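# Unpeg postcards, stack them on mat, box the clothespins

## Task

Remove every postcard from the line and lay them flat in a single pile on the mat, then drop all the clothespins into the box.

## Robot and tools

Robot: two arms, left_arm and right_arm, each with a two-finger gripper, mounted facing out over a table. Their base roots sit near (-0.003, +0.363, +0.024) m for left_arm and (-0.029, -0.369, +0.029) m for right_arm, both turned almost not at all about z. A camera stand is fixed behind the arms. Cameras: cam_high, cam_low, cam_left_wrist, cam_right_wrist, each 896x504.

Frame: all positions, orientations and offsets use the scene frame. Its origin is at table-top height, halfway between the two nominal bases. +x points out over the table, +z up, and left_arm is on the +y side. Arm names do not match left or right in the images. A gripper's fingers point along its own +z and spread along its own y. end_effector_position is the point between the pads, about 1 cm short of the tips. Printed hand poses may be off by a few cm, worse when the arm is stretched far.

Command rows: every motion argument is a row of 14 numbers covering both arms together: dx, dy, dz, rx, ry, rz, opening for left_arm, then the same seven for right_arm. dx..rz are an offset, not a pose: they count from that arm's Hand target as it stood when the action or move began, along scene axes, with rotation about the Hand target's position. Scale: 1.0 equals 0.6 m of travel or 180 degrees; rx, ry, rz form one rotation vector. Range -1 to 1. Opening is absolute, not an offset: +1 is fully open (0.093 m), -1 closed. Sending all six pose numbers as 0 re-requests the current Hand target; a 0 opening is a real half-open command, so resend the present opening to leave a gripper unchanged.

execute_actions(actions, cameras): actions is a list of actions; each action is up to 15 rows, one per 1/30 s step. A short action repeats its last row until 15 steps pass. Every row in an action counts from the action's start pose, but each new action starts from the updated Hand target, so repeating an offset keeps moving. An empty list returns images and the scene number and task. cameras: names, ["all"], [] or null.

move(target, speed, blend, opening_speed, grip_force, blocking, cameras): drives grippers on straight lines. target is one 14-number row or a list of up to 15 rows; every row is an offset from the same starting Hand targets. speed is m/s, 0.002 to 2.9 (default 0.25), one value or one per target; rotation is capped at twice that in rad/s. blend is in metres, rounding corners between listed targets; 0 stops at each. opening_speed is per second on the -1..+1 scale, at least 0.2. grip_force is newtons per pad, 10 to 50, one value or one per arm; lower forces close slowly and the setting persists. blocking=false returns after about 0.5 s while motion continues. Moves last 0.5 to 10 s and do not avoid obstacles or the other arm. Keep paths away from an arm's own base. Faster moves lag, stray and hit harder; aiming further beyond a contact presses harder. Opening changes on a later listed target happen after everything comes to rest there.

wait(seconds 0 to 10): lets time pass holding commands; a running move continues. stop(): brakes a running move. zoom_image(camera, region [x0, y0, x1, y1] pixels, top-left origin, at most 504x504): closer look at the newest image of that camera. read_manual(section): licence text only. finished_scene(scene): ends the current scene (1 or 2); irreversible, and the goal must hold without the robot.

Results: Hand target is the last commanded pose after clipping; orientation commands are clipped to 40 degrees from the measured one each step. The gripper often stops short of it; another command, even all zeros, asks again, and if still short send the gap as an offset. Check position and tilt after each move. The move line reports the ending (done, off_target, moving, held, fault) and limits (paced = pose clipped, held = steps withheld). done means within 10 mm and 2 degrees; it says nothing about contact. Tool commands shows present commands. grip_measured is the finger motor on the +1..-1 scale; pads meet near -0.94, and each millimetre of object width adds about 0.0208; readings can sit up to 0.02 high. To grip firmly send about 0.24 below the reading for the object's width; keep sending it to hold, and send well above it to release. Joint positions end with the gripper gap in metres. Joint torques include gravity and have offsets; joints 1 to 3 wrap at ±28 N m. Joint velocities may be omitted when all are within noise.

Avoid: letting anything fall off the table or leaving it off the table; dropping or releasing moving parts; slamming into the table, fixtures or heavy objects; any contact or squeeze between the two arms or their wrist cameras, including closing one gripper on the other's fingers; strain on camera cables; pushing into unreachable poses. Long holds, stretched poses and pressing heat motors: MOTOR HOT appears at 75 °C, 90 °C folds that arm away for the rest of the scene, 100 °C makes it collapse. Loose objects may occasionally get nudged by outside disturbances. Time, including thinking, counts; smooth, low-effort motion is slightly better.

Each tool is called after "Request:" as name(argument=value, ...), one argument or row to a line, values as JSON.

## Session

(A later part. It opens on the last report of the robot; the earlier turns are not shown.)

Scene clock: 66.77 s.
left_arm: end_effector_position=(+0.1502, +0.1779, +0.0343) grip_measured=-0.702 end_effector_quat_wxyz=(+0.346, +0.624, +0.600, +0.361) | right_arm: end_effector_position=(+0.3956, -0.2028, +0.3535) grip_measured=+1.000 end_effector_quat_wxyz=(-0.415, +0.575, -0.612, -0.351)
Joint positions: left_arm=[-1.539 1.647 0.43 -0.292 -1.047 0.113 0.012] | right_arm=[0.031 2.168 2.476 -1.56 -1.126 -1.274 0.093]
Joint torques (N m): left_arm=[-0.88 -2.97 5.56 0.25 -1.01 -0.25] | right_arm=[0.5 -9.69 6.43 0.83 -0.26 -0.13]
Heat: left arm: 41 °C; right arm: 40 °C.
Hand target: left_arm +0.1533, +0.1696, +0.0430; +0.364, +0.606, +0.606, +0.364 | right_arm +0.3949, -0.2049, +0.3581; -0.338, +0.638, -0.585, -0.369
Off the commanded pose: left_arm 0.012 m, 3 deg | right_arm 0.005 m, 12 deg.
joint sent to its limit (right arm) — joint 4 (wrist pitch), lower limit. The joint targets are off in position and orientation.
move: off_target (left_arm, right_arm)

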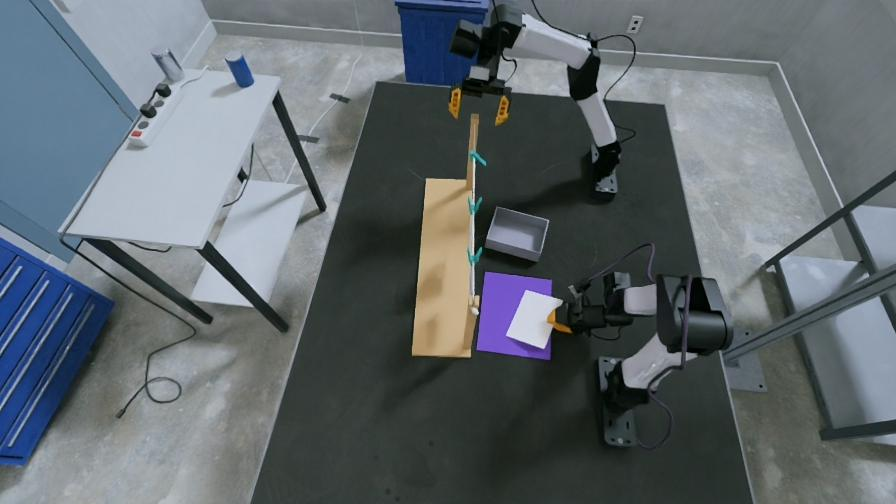

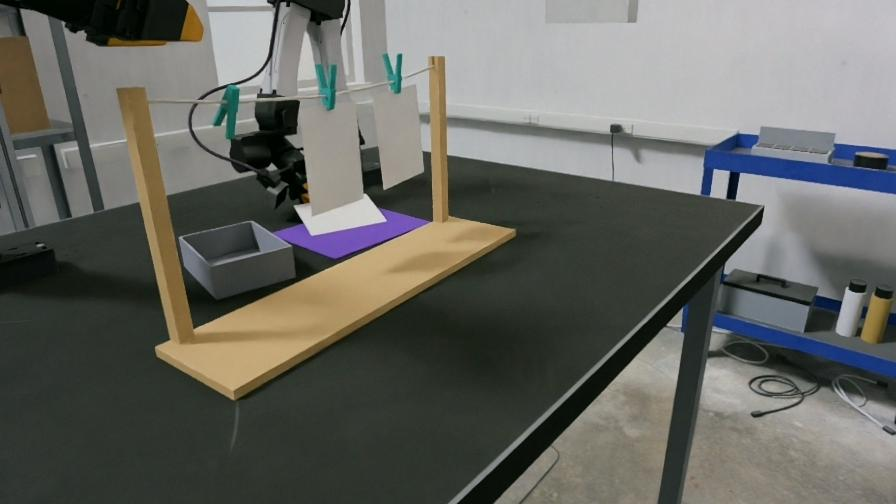

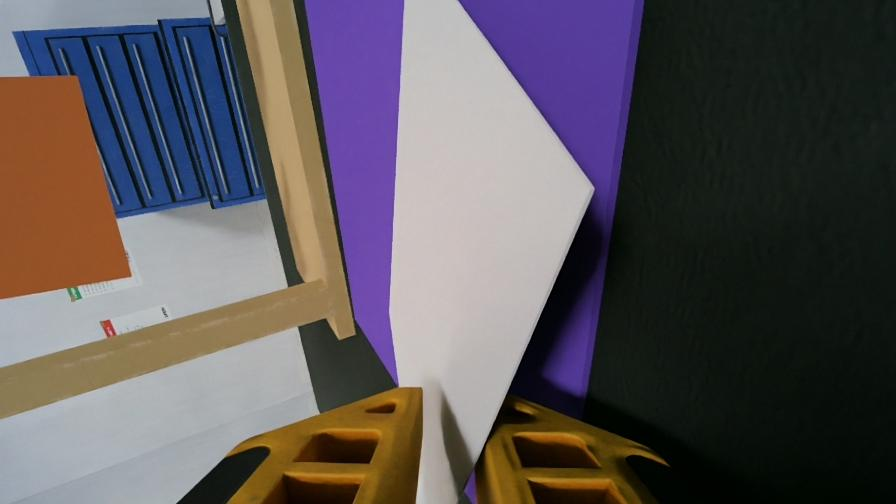

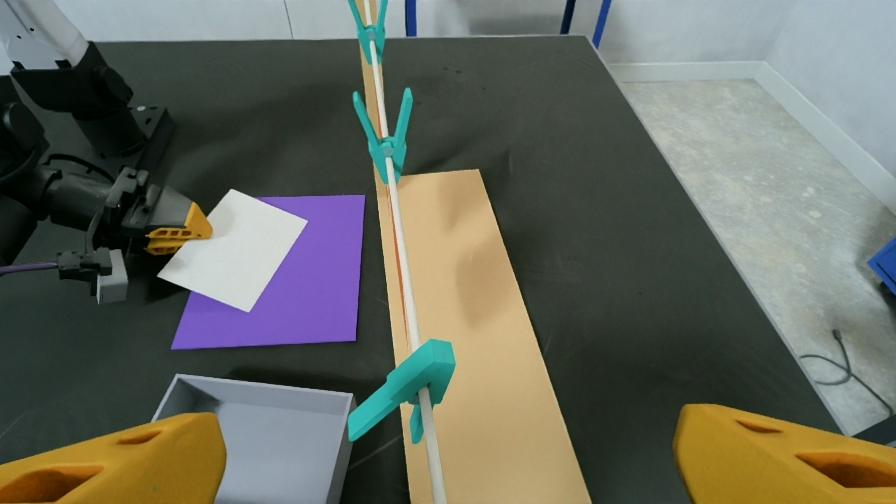

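Request:
move(
  target=[
    [0,0,0,0,0,0,-1,0,0,0,0,0,0,1],
    [0.12,0,0.01,0,0,0,-1,0,0,0,0,0,0,1],
    [0.12,0,0.02,0,0,0,-0.42,0,0,0,0,0,0,1],
  ],
  cameras=["all"],
  speed=0.08,
  opening_speed=0.4,
)

Scene clock: 72.70 s.
left_arm: end_effector_position=(+0.2245, +0.1751, +0.0496) grip_measured=-0.422 end_effector_quat_wxyz=(+0.347, +0.612, +0.602, +0.378) | right_arm: end_effector_position=(+0.3956, -0.2028, +0.3535) grip_measured=+1.000 end_effector_quat_wxyz=(-0.415, +0.575, -0.612, -0.351)
Joint positions: left_arm=[-1.189 1.607 0.381 0.226 -0.973 0.713 0.025] | right_arm=[0.031 2.168 2.476 -1.56 -1.126 -1.274 0.093]
Joint torques (N m): left_arm=[0.16 -5.67 3.32 1.44 -0.31 0.13] | right_arm=[0.54 -9.73 6.42 0.83 -0.26 -0.14]
Heat: left arm: 41 °C; right arm: 40 °C.
Hand target: left_arm +0.2253, +0.1696, +0.0550; +0.364, +0.606, +0.606, +0.364 | right_arm +0.3949, -0.2049, +0.3581; -0.338, +0.638, -0.585, -0.369
Off the commanded pose: left_arm 0.008 m, 3 deg | right_arm 0.005 m, 12 deg.
joint sent to its limit (right arm) — joint 4 (wrist pitch), lower limit. The joint targets are off in position and orientation.
move: off_target (left_arm, right_arm); target 3's new opening was sent with left_arm's hand 0.009 m and 3 deg from that target

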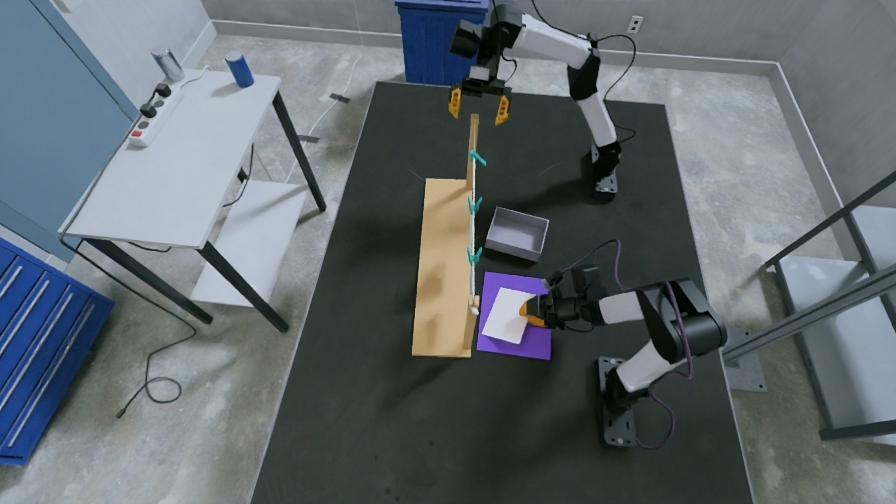

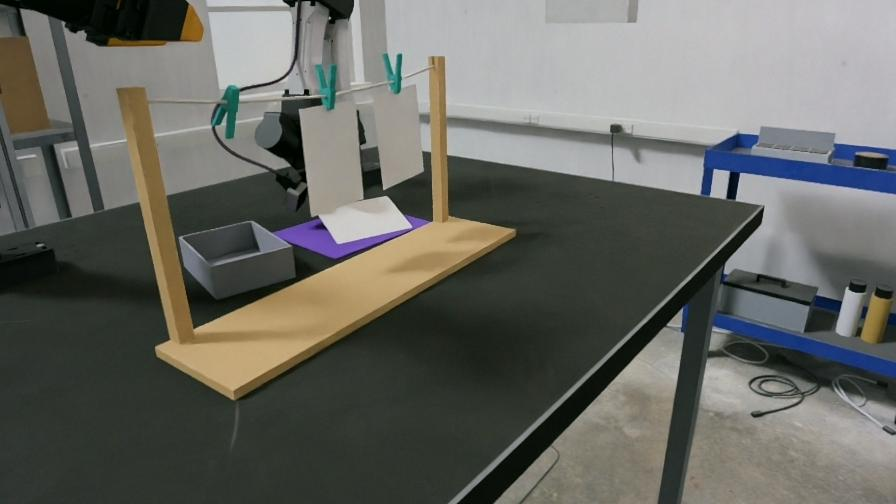

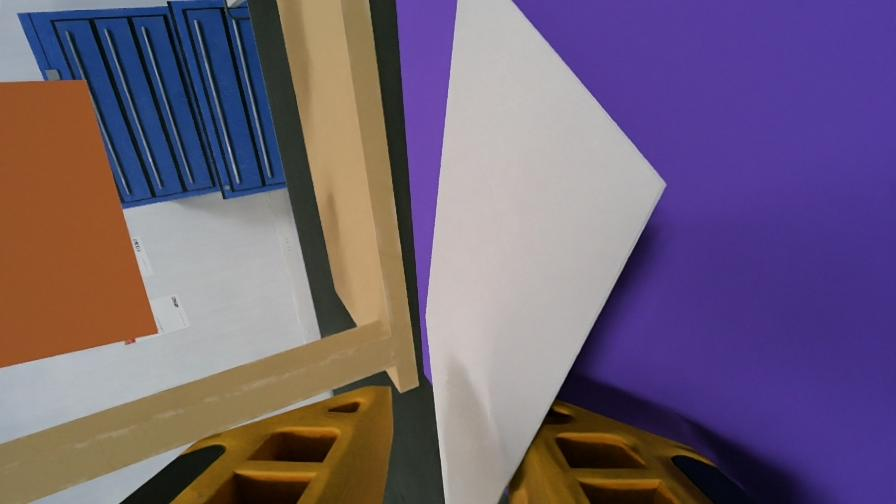

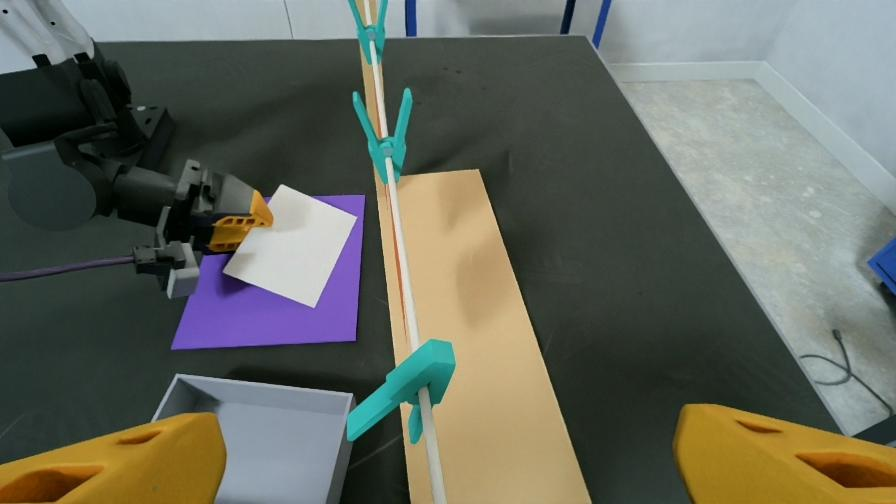

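Request:
move(
  target=[-0.055,0,0,0,0,0,-0.42,0,0,0,0,0,0,1],
  cameras=["cam_high","cam_left_wrist"],
  speed=0.1,
)

Scene clock: 74.40 s.
left_arm: end_effector_position=(+0.1896, +0.1725, +0.0436) grip_measured=-0.422 end_effector_quat_wxyz=(+0.348, +0.626, +0.597, +0.362) | right_arm: end_effector_position=(+0.3956, -0.2028, +0.3535) grip_measured=+1.000 end_effector_quat_wxyz=(-0.415, +0.575, -0.612, -0.351)
Joint positions: left_arm=[-1.34 1.581 0.381 0.024 -1.004 0.503 0.025] | right_arm=[0.031 2.168 2.476 -1.56 -1.126 -1.274 0.093]
Joint torques (N m): left_arm=[-0.95 -5.44 4.83 0.74 -0.89 -0.23] | right_arm=[0.47 -9.66 6.43 0.81 -0.26 -0.12]
Heat: left arm: 40 °C; right arm: 40 °C.
Hand target: left_arm +0.1923, +0.1696, +0.0550; +0.364, +0.606, +0.606, +0.364 | right_arm +0.3949, -0.2049, +0.3581; -0.338, +0.638, -0.585, -0.369
Off the commanded pose: left_arm 0.012 m, 3 deg | right_arm 0.005 m, 12 deg.
joint sent to its limit (right arm) — joint 4 (wrist pitch), lower limit. The joint targets are off in position and orientation.
move: off_target (left_arm, right_arm)
Images, in order (width x height): cam_high 896x504, cam_left_wrist 896x504.

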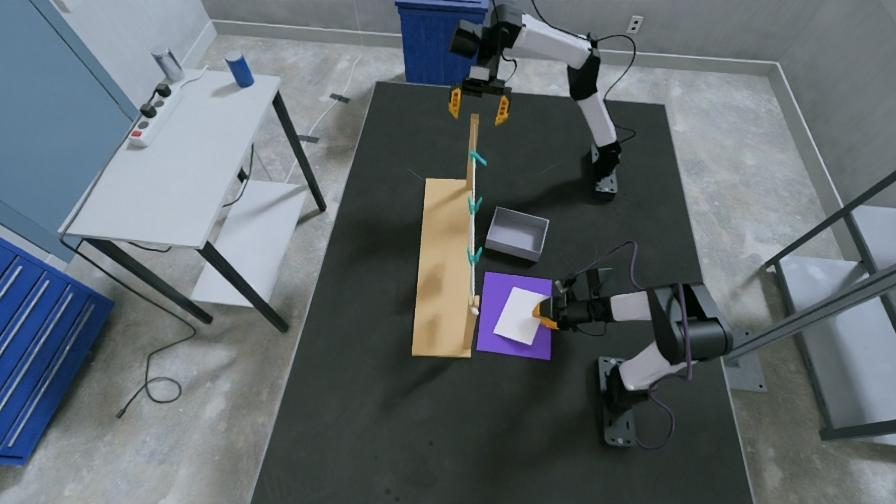

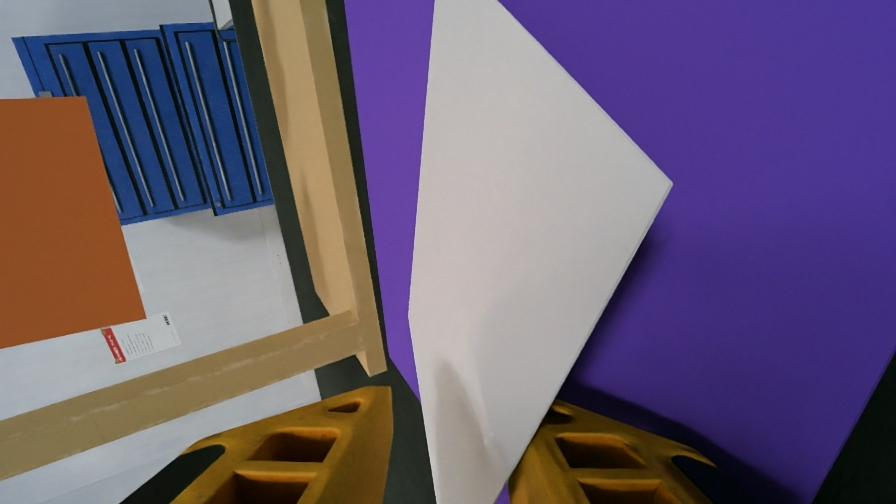

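Request:
move(
  target=[
    [0,0,-0.01,0,0,0,-1,0,0,0,0,0,0,1],
    [0.045,-0.02,0.01,0,0,0.09,-1,-0.2,0.0,0.05,0,0,0,-1],
    [0.045,-0.02,-0.01,0,0,0.09,-0.55,-0.2,0.0,0.05,0,0,0,-1],
  ],
  cameras=["all"],
  speed=0.15,
  opening_speed=0.5,
)

Scene clock: 86.20 s.
left_arm: end_effector_position=(+0.2143, +0.1657, +0.0494) grip_measured=-0.685 end_effector_quat_wxyz=(+0.294, +0.535, +0.666, +0.429) | right_arm: end_effector_position=(+0.2818, -0.2027, +0.3848) grip_measured=-0.978 end_effector_quat_wxyz=(-0.404, +0.588, -0.608, -0.349)
Joint positions: left_arm=[-1.28 1.832 0.725 -0.456 -1.094 0.084 0.012] | right_arm=[0.048 1.71 1.985 -1.56 -1.106 -1.31 0]
Joint torques (N m): left_arm=[0.13 -4.7 4.98 0.57 -0.5 -0.22] | right_arm=[0.53 -7.84 3.97 0.78 -0.25 -0.07]
Heat: left arm: 41 °C; right arm: 40 °C.
Hand target: left_arm +0.2193, +0.1576, +0.0490; +0.309, +0.515, +0.686, +0.412 | right_arm +0.2749, -0.2049, +0.3881; -0.338, +0.638, -0.585, -0.369
Tool commands: left_gripper/opening=-0.683333 right_gripper/opening=-1.0
Off the commanded pose: left_arm 0.010 m, 4 deg | right_arm 0.008 m, 10 deg.
joint sent to its limit (right arm) — joint 4 (wrist pitch), lower limit. The joint targets are off in position and orientation.
move: off_target (left_arm, right_arm; path cut at 10 s); target 2's new opening was sent with right_arm's hand 0.008 m and 10 deg from that target; target 3's new opening was sent with left_arm's hand 0.009 m and 4 deg from that target

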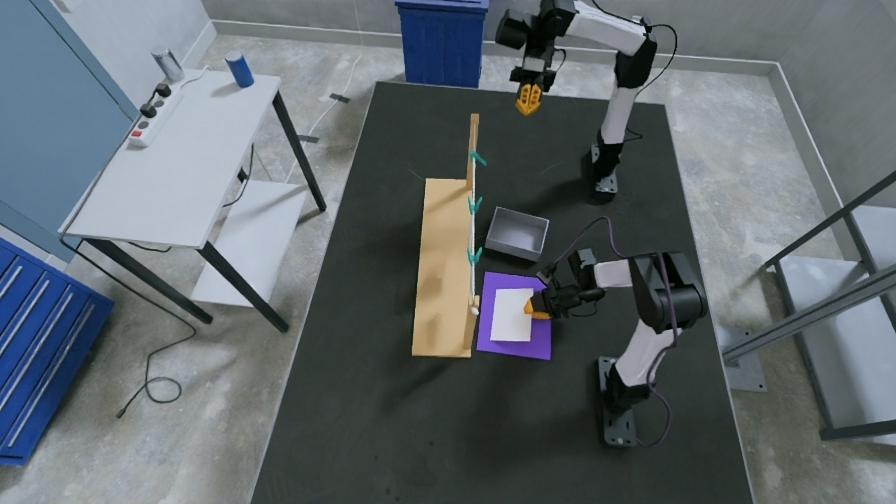

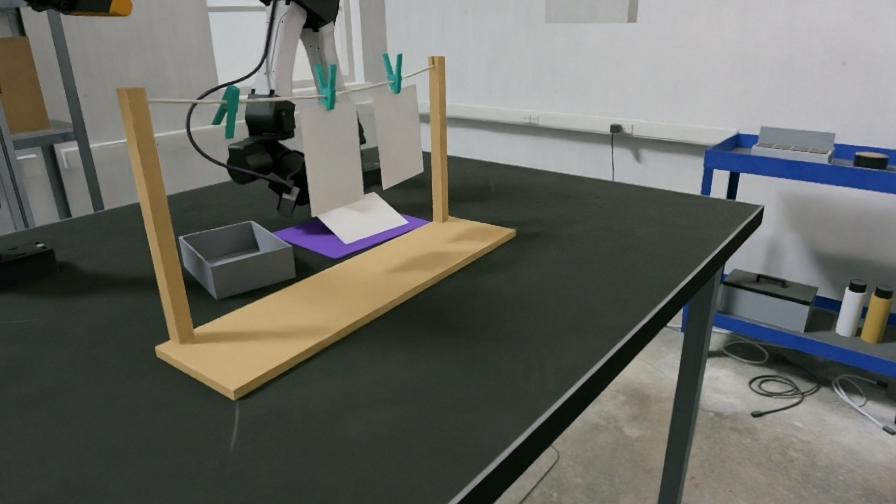

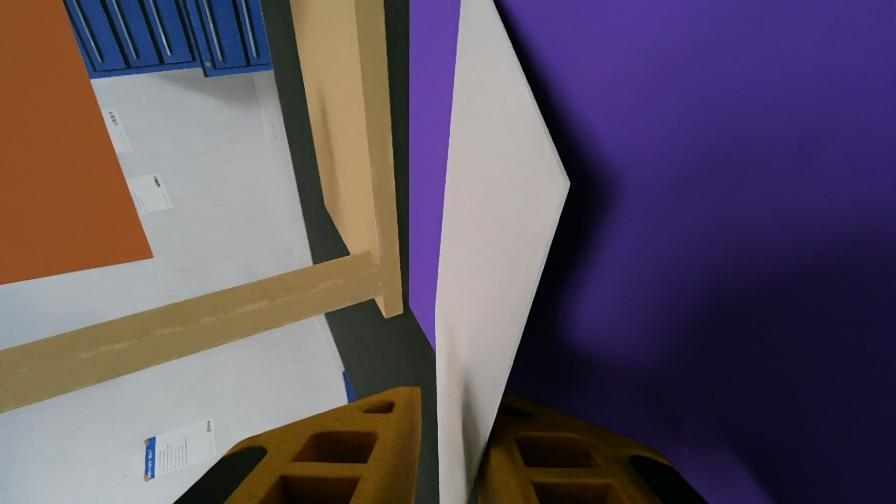

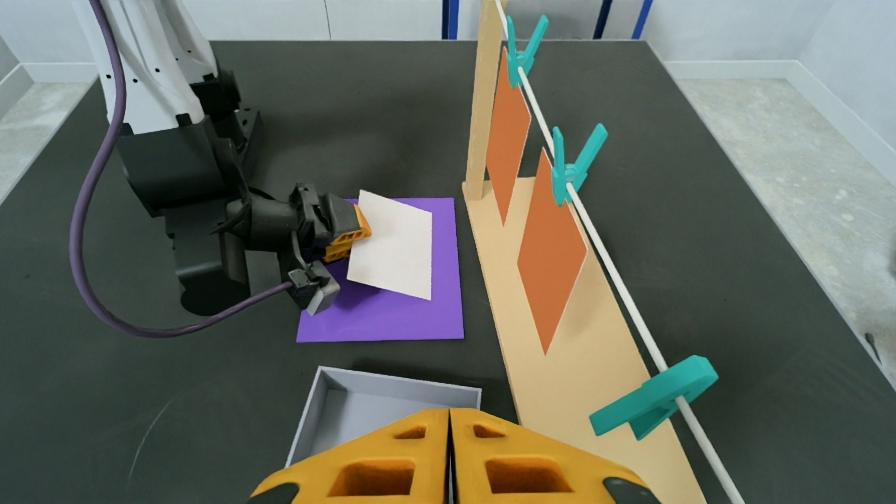

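Request:
move(
  target=[
    [0,0,0,0,0,0,-0.6,0.02,0.392,-0.313,-0.111,-0.01,0,-1],
    [0,0,0,0,0,0,-0.6,0.02,0.533,-0.54,-0.111,-0.01,0,-1],
  ],
  cameras=["all"],
  speed=0.15,
  blend=0.03,
)

Scene clock: 91.53 s.
left_arm: end_effector_position=(+0.2143, +0.1657, +0.0494) grip_measured=-0.602 end_effector_quat_wxyz=(+0.294, +0.535, +0.666, +0.429) | right_arm: end_effector_position=(+0.2698, +0.1007, +0.0423) grip_measured=-0.978 end_effector_quat_wxyz=(-0.185, +0.696, -0.644, -0.258)
Joint positions: left_arm=[-1.28 1.832 0.725 -0.456 -1.094 0.084 0.016] | right_arm=[0.858 2.412 1.87 -0.597 -0.497 -0.678 0]
Joint torques (N m): left_arm=[0.12 -4.68 4.94 0.56 -0.51 -0.23] | right_arm=[0.4 -12.93 8.14 1.76 -0.05 0.15]
Heat: left arm: 40 °C; right arm: 40 °C.
Hand target: left_arm +0.2193, +0.1576, +0.0490; +0.309, +0.515, +0.686, +0.412 | right_arm +0.2869, +0.1149, +0.0641; -0.231, +0.693, -0.635, -0.252
Off the commanded pose: left_arm 0.010 m, 4 deg | right_arm 0.031 m, 5 deg.
move: off_target (left_arm, right_arm); blend cut to 0 m at target 1

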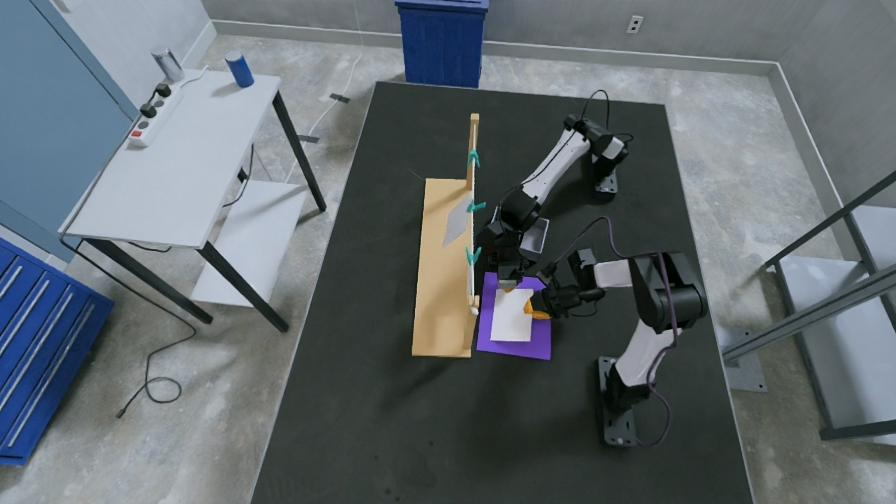

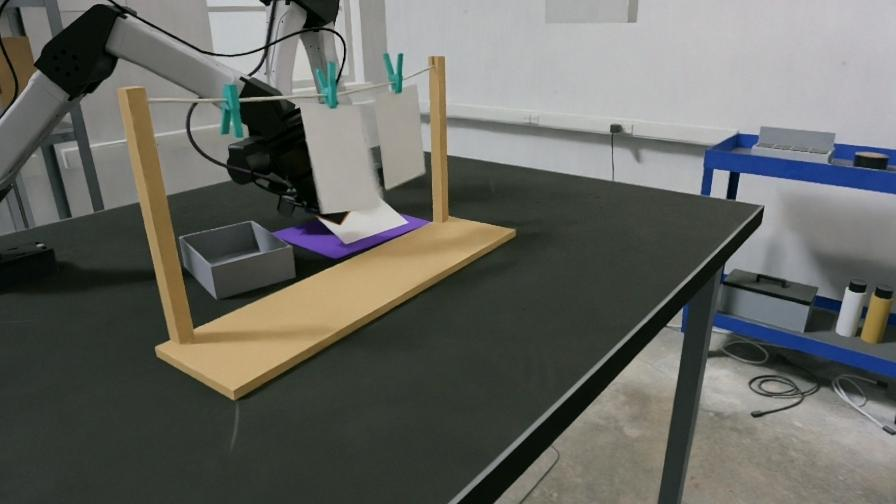

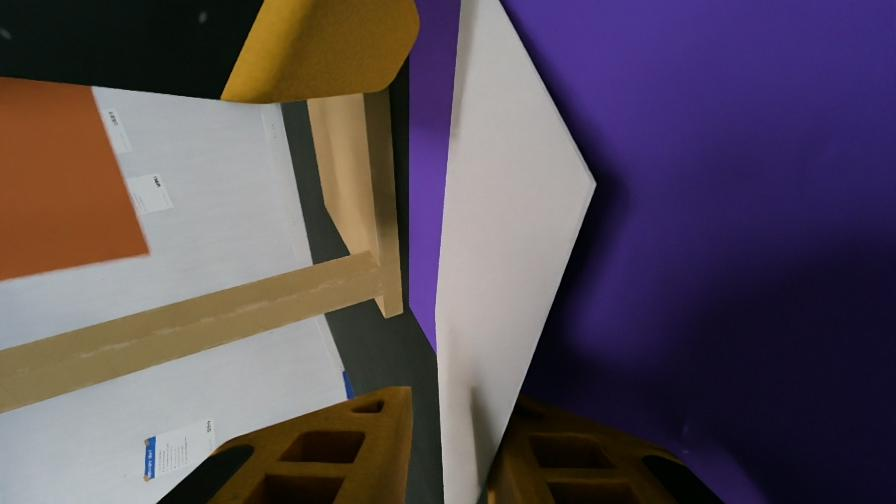

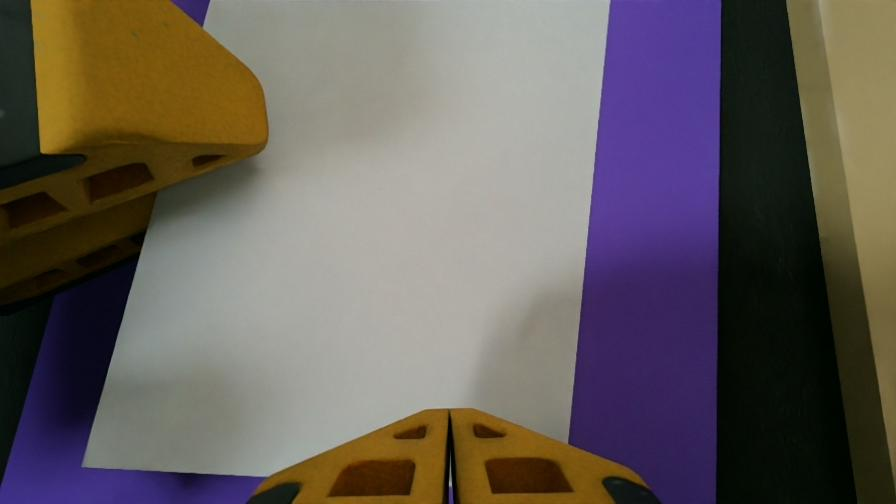

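Request:
move(
  target=[0,0,0,0,0,0,-0.6,0,0.02,-0.04,0,0,-0.12,-1],
  cameras=["all"],
  speed=0.15,
)

Scene clock: 94.30 s.
left_arm: end_effector_position=(+0.2166, +0.1686, +0.0485) grip_measured=-0.602 end_effector_quat_wxyz=(+0.290, +0.531, +0.671, +0.429) | right_arm: end_effector_position=(+0.2848, +0.1168, +0.0226) grip_measured=-0.978 end_effector_quat_wxyz=(+0.242, -0.565, +0.762, +0.202)
Joint positions: left_arm=[-1.266 1.832 0.725 -0.456 -1.088 0.084 0.016] | right_arm=[0.927 2.389 1.72 -0.3 -0.238 -0.273 0]
Joint torques (N m): left_arm=[0.03 -4.67 4.96 0.56 -0.57 -0.23] | right_arm=[0.81 -13.91 4.31 2.07 0.16 0.14]
Heat: left arm: 40 °C; right arm: 41 °C.
Hand target: left_arm +0.2193, +0.1576, +0.0490; +0.309, +0.515, +0.686, +0.412 | right_arm +0.2869, +0.1269, +0.0401; +0.274, -0.562, +0.753, +0.204
Off the commanded pose: left_arm 0.011 m, 4 deg | right_arm 0.020 m, 4 deg.
move: off_target (left_arm, right_arm)

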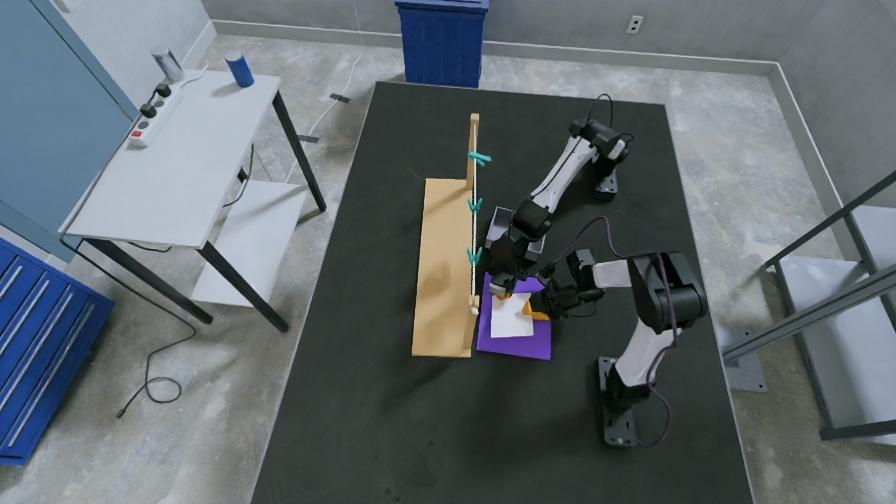

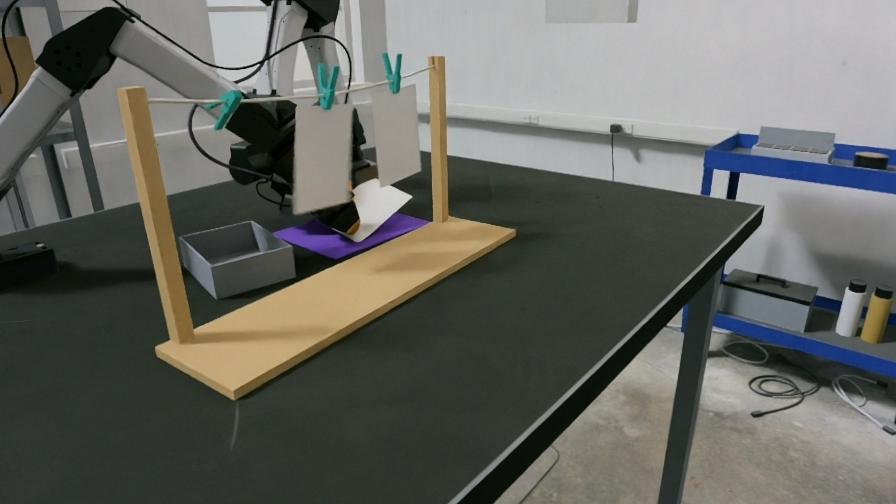

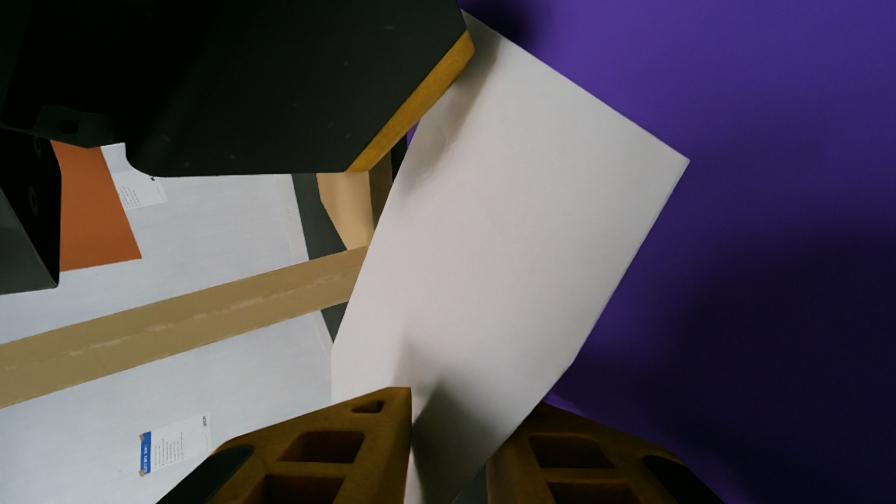

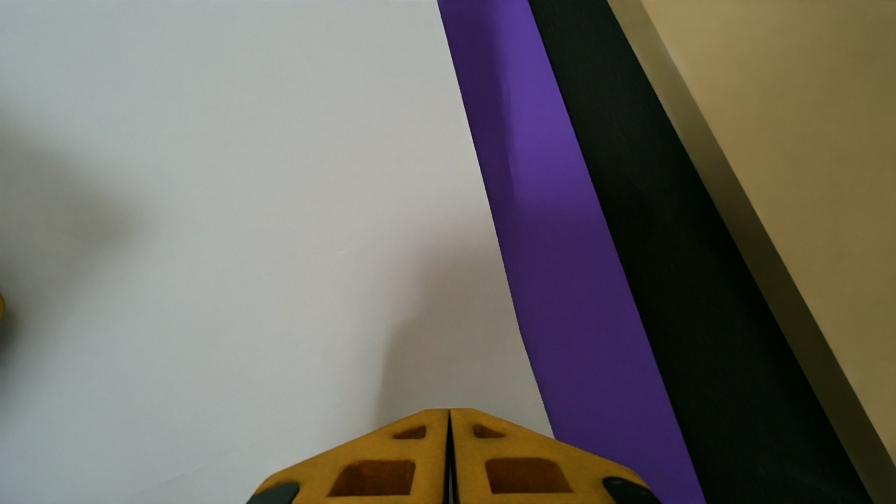

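Request:
move(
  target=[-0.1,-0.03,0,0,0,0,-0.5,0,0,0,0,0,0,-1],
  cameras=["all"],
  speed=0.1,
)

Scene clock: 96.13 s.
left_arm: end_effector_position=(+0.1591, +0.1449, +0.0479) grip_measured=-0.502 end_effector_quat_wxyz=(+0.309, +0.526, +0.673, +0.418) | right_arm: end_effector_position=(+0.2836, +0.1155, +0.0200) grip_measured=-0.978 end_effector_quat_wxyz=(+0.241, -0.566, +0.763, +0.198)
Joint positions: left_arm=[-1.508 1.954 0.869 -0.858 -1.055 -0.395 0.021] | right_arm=[0.93 2.389 1.714 -0.3 -0.229 -0.273 0]
Joint velocities: left_arm=[-0.046 -0.002 -0.002 0.022 -0.022 -0.081 0] | right_arm=[within noise]
Joint torques (N m): left_arm=[-0.43 -5.09 5.38 -0.49 -0.46 -0.26] | right_arm=[0.64 -13.97 4.82 2.07 0.09 0.15]
Heat: left arm: 40 °C; right arm: 41 °C.
Hand target: left_arm +0.1593, +0.1396, +0.0490; +0.309, +0.515, +0.686, +0.412 | right_arm +0.2869, +0.1269, +0.0401; +0.274, -0.562, +0.753, +0.204
Off the commanded pose: left_arm 0.005 m, 2 deg | right_arm 0.023 m, 4 deg.
move: off_target (right_arm)

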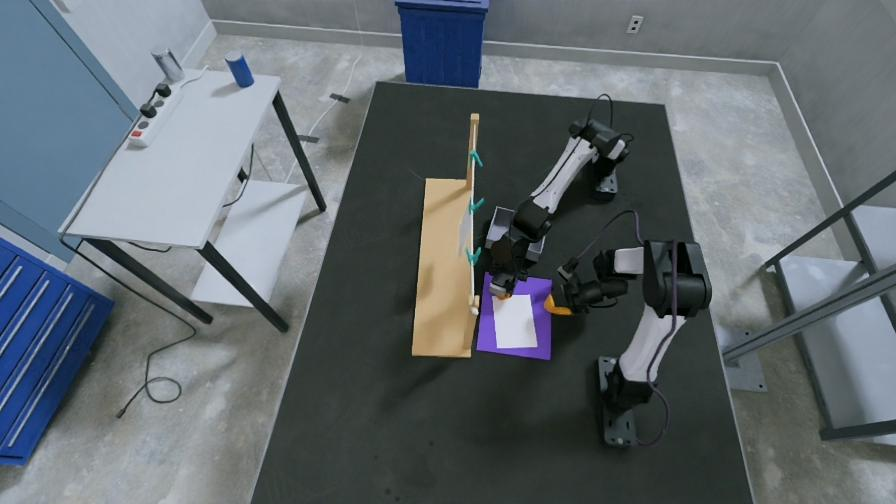

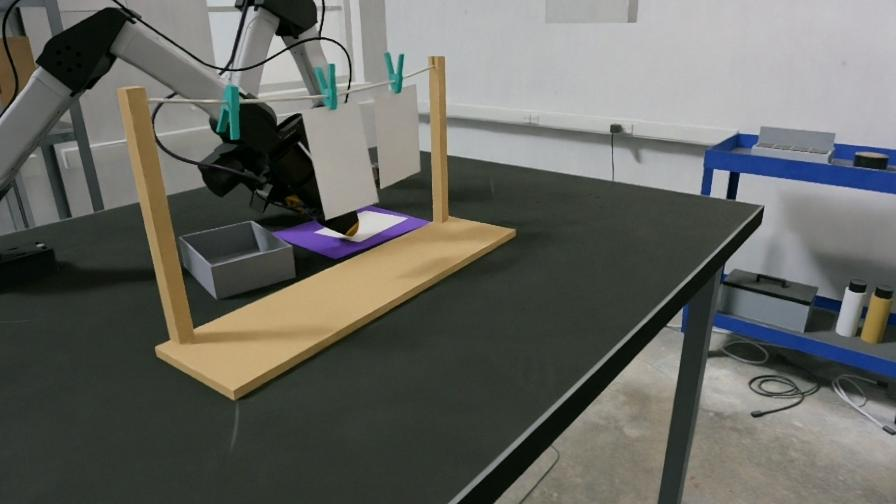

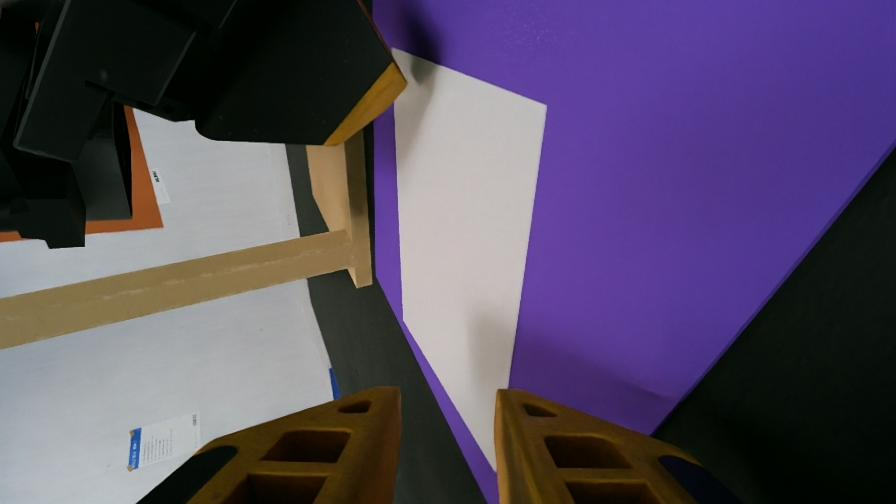

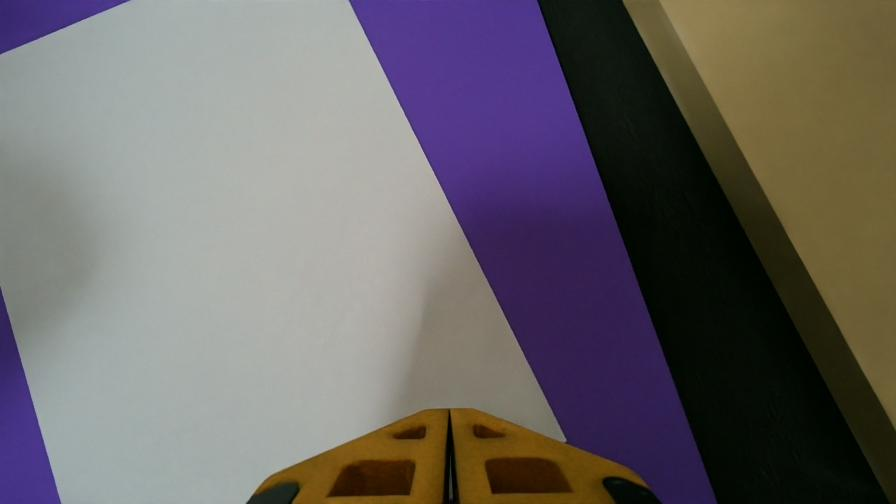

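Request:
move(
  target=[
    [0,0.05,0.2,0,0,0,-0.5,-0.02,0.0,0.12,0,0,0.1,-1],
    [0,0.05,0.25,0,0,0,-0.5,-0.12,-0.3,0.4,0.1,0,0.1,-1],
  ],
  cameras=["all"],
  speed=0.2,
  blend=0.03,
)

Scene clock: 99.33 s.
left_arm: end_effector_position=(+0.1581, +0.1706, +0.1857) grip_measured=-0.502 end_effector_quat_wxyz=(+0.300, +0.529, +0.670, +0.427) | right_arm: end_effector_position=(+0.2267, -0.0507, +0.2747) grip_measured=-0.978 end_effector_quat_wxyz=(-0.328, +0.615, -0.628, -0.346)
Joint positions: left_arm=[-1.504 1.582 1.056 -1.443 -1.053 -0.395 0.021] | right_arm=[0.6 1.545 1.37 -0.692 -0.773 -0.651 0]
Joint torques (N m): left_arm=[-0.05 -6.68 7.64 -0.59 -0.51 -0.06] | right_arm=[-0.02 -7.47 5.22 1.29 -0.65 -0.12]
Heat: left arm: 41 °C; right arm: 42 °C.
Hand target: left_arm +0.1593, +0.1696, +0.1990; +0.309, +0.515, +0.686, +0.412 | right_arm +0.2149, -0.0531, +0.2801; -0.323, +0.623, -0.615, -0.359
Off the commanded pose: left_arm 0.013 m, 3 deg | right_arm 0.013 m, 2 deg.
move: off_target (left_arm, right_arm)

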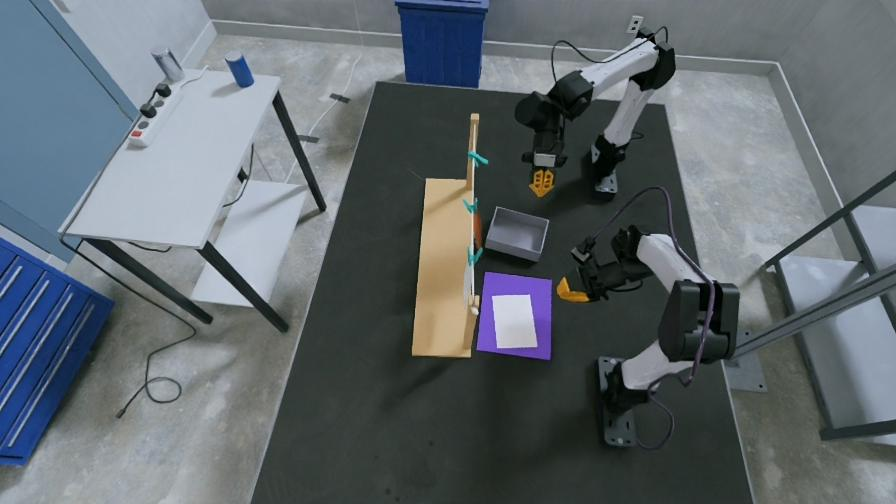

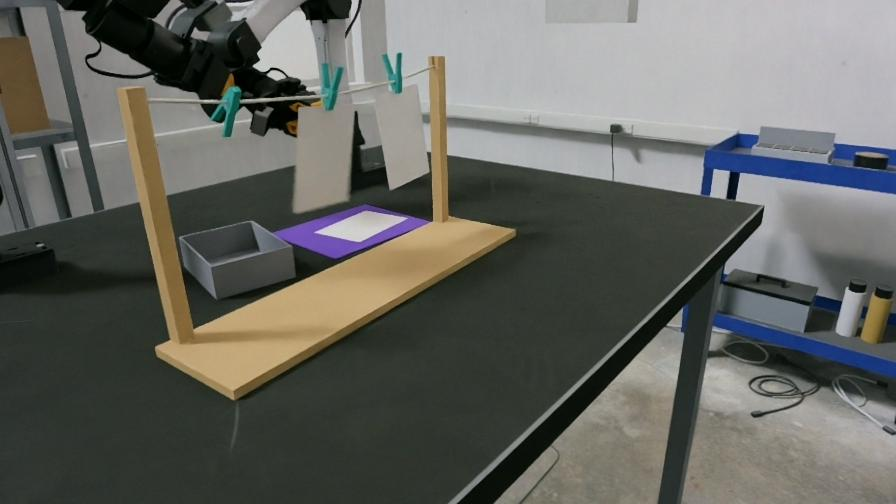

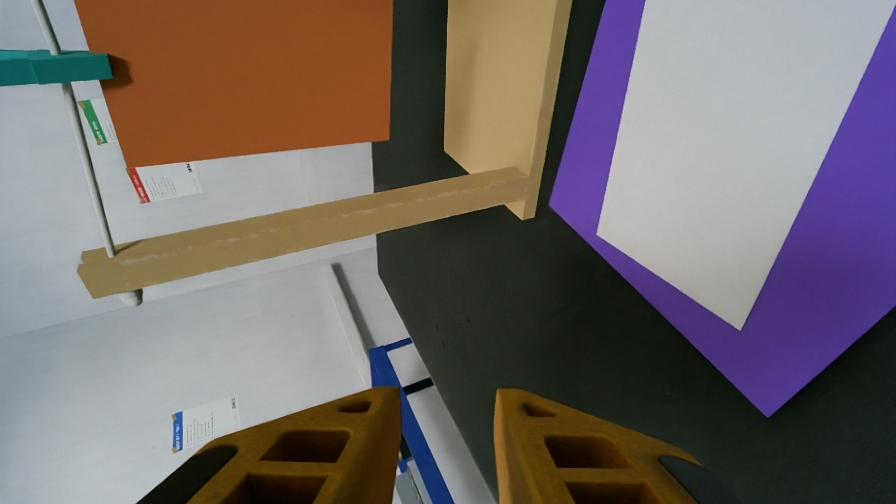

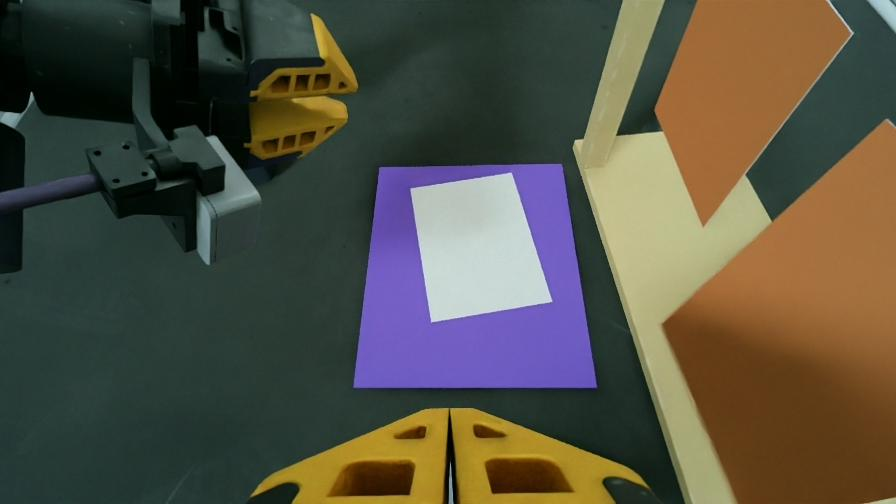

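Request:
zoom_image(
  camera="cam_low",
  region=[100, 40, 460, 240],
)

Request:
zoom_image(
  camera="cam_high",
  region=[420, 100, 560, 300],
)

Scaled by 1.400 from the camera's 896x504 image, which has a finer 1280x720 frame.

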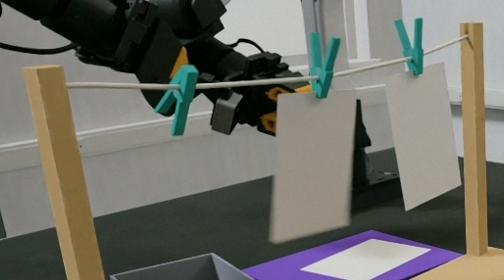

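Scaled by 2.520 from the camera's 896x504 image, which has a finer 1280x720 frame.

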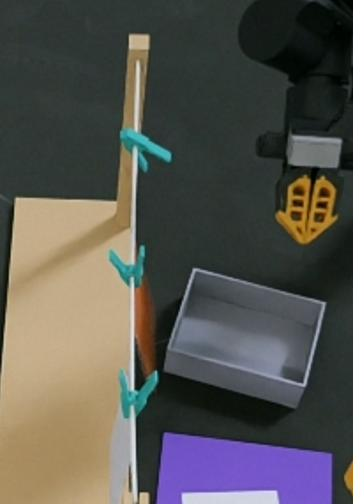

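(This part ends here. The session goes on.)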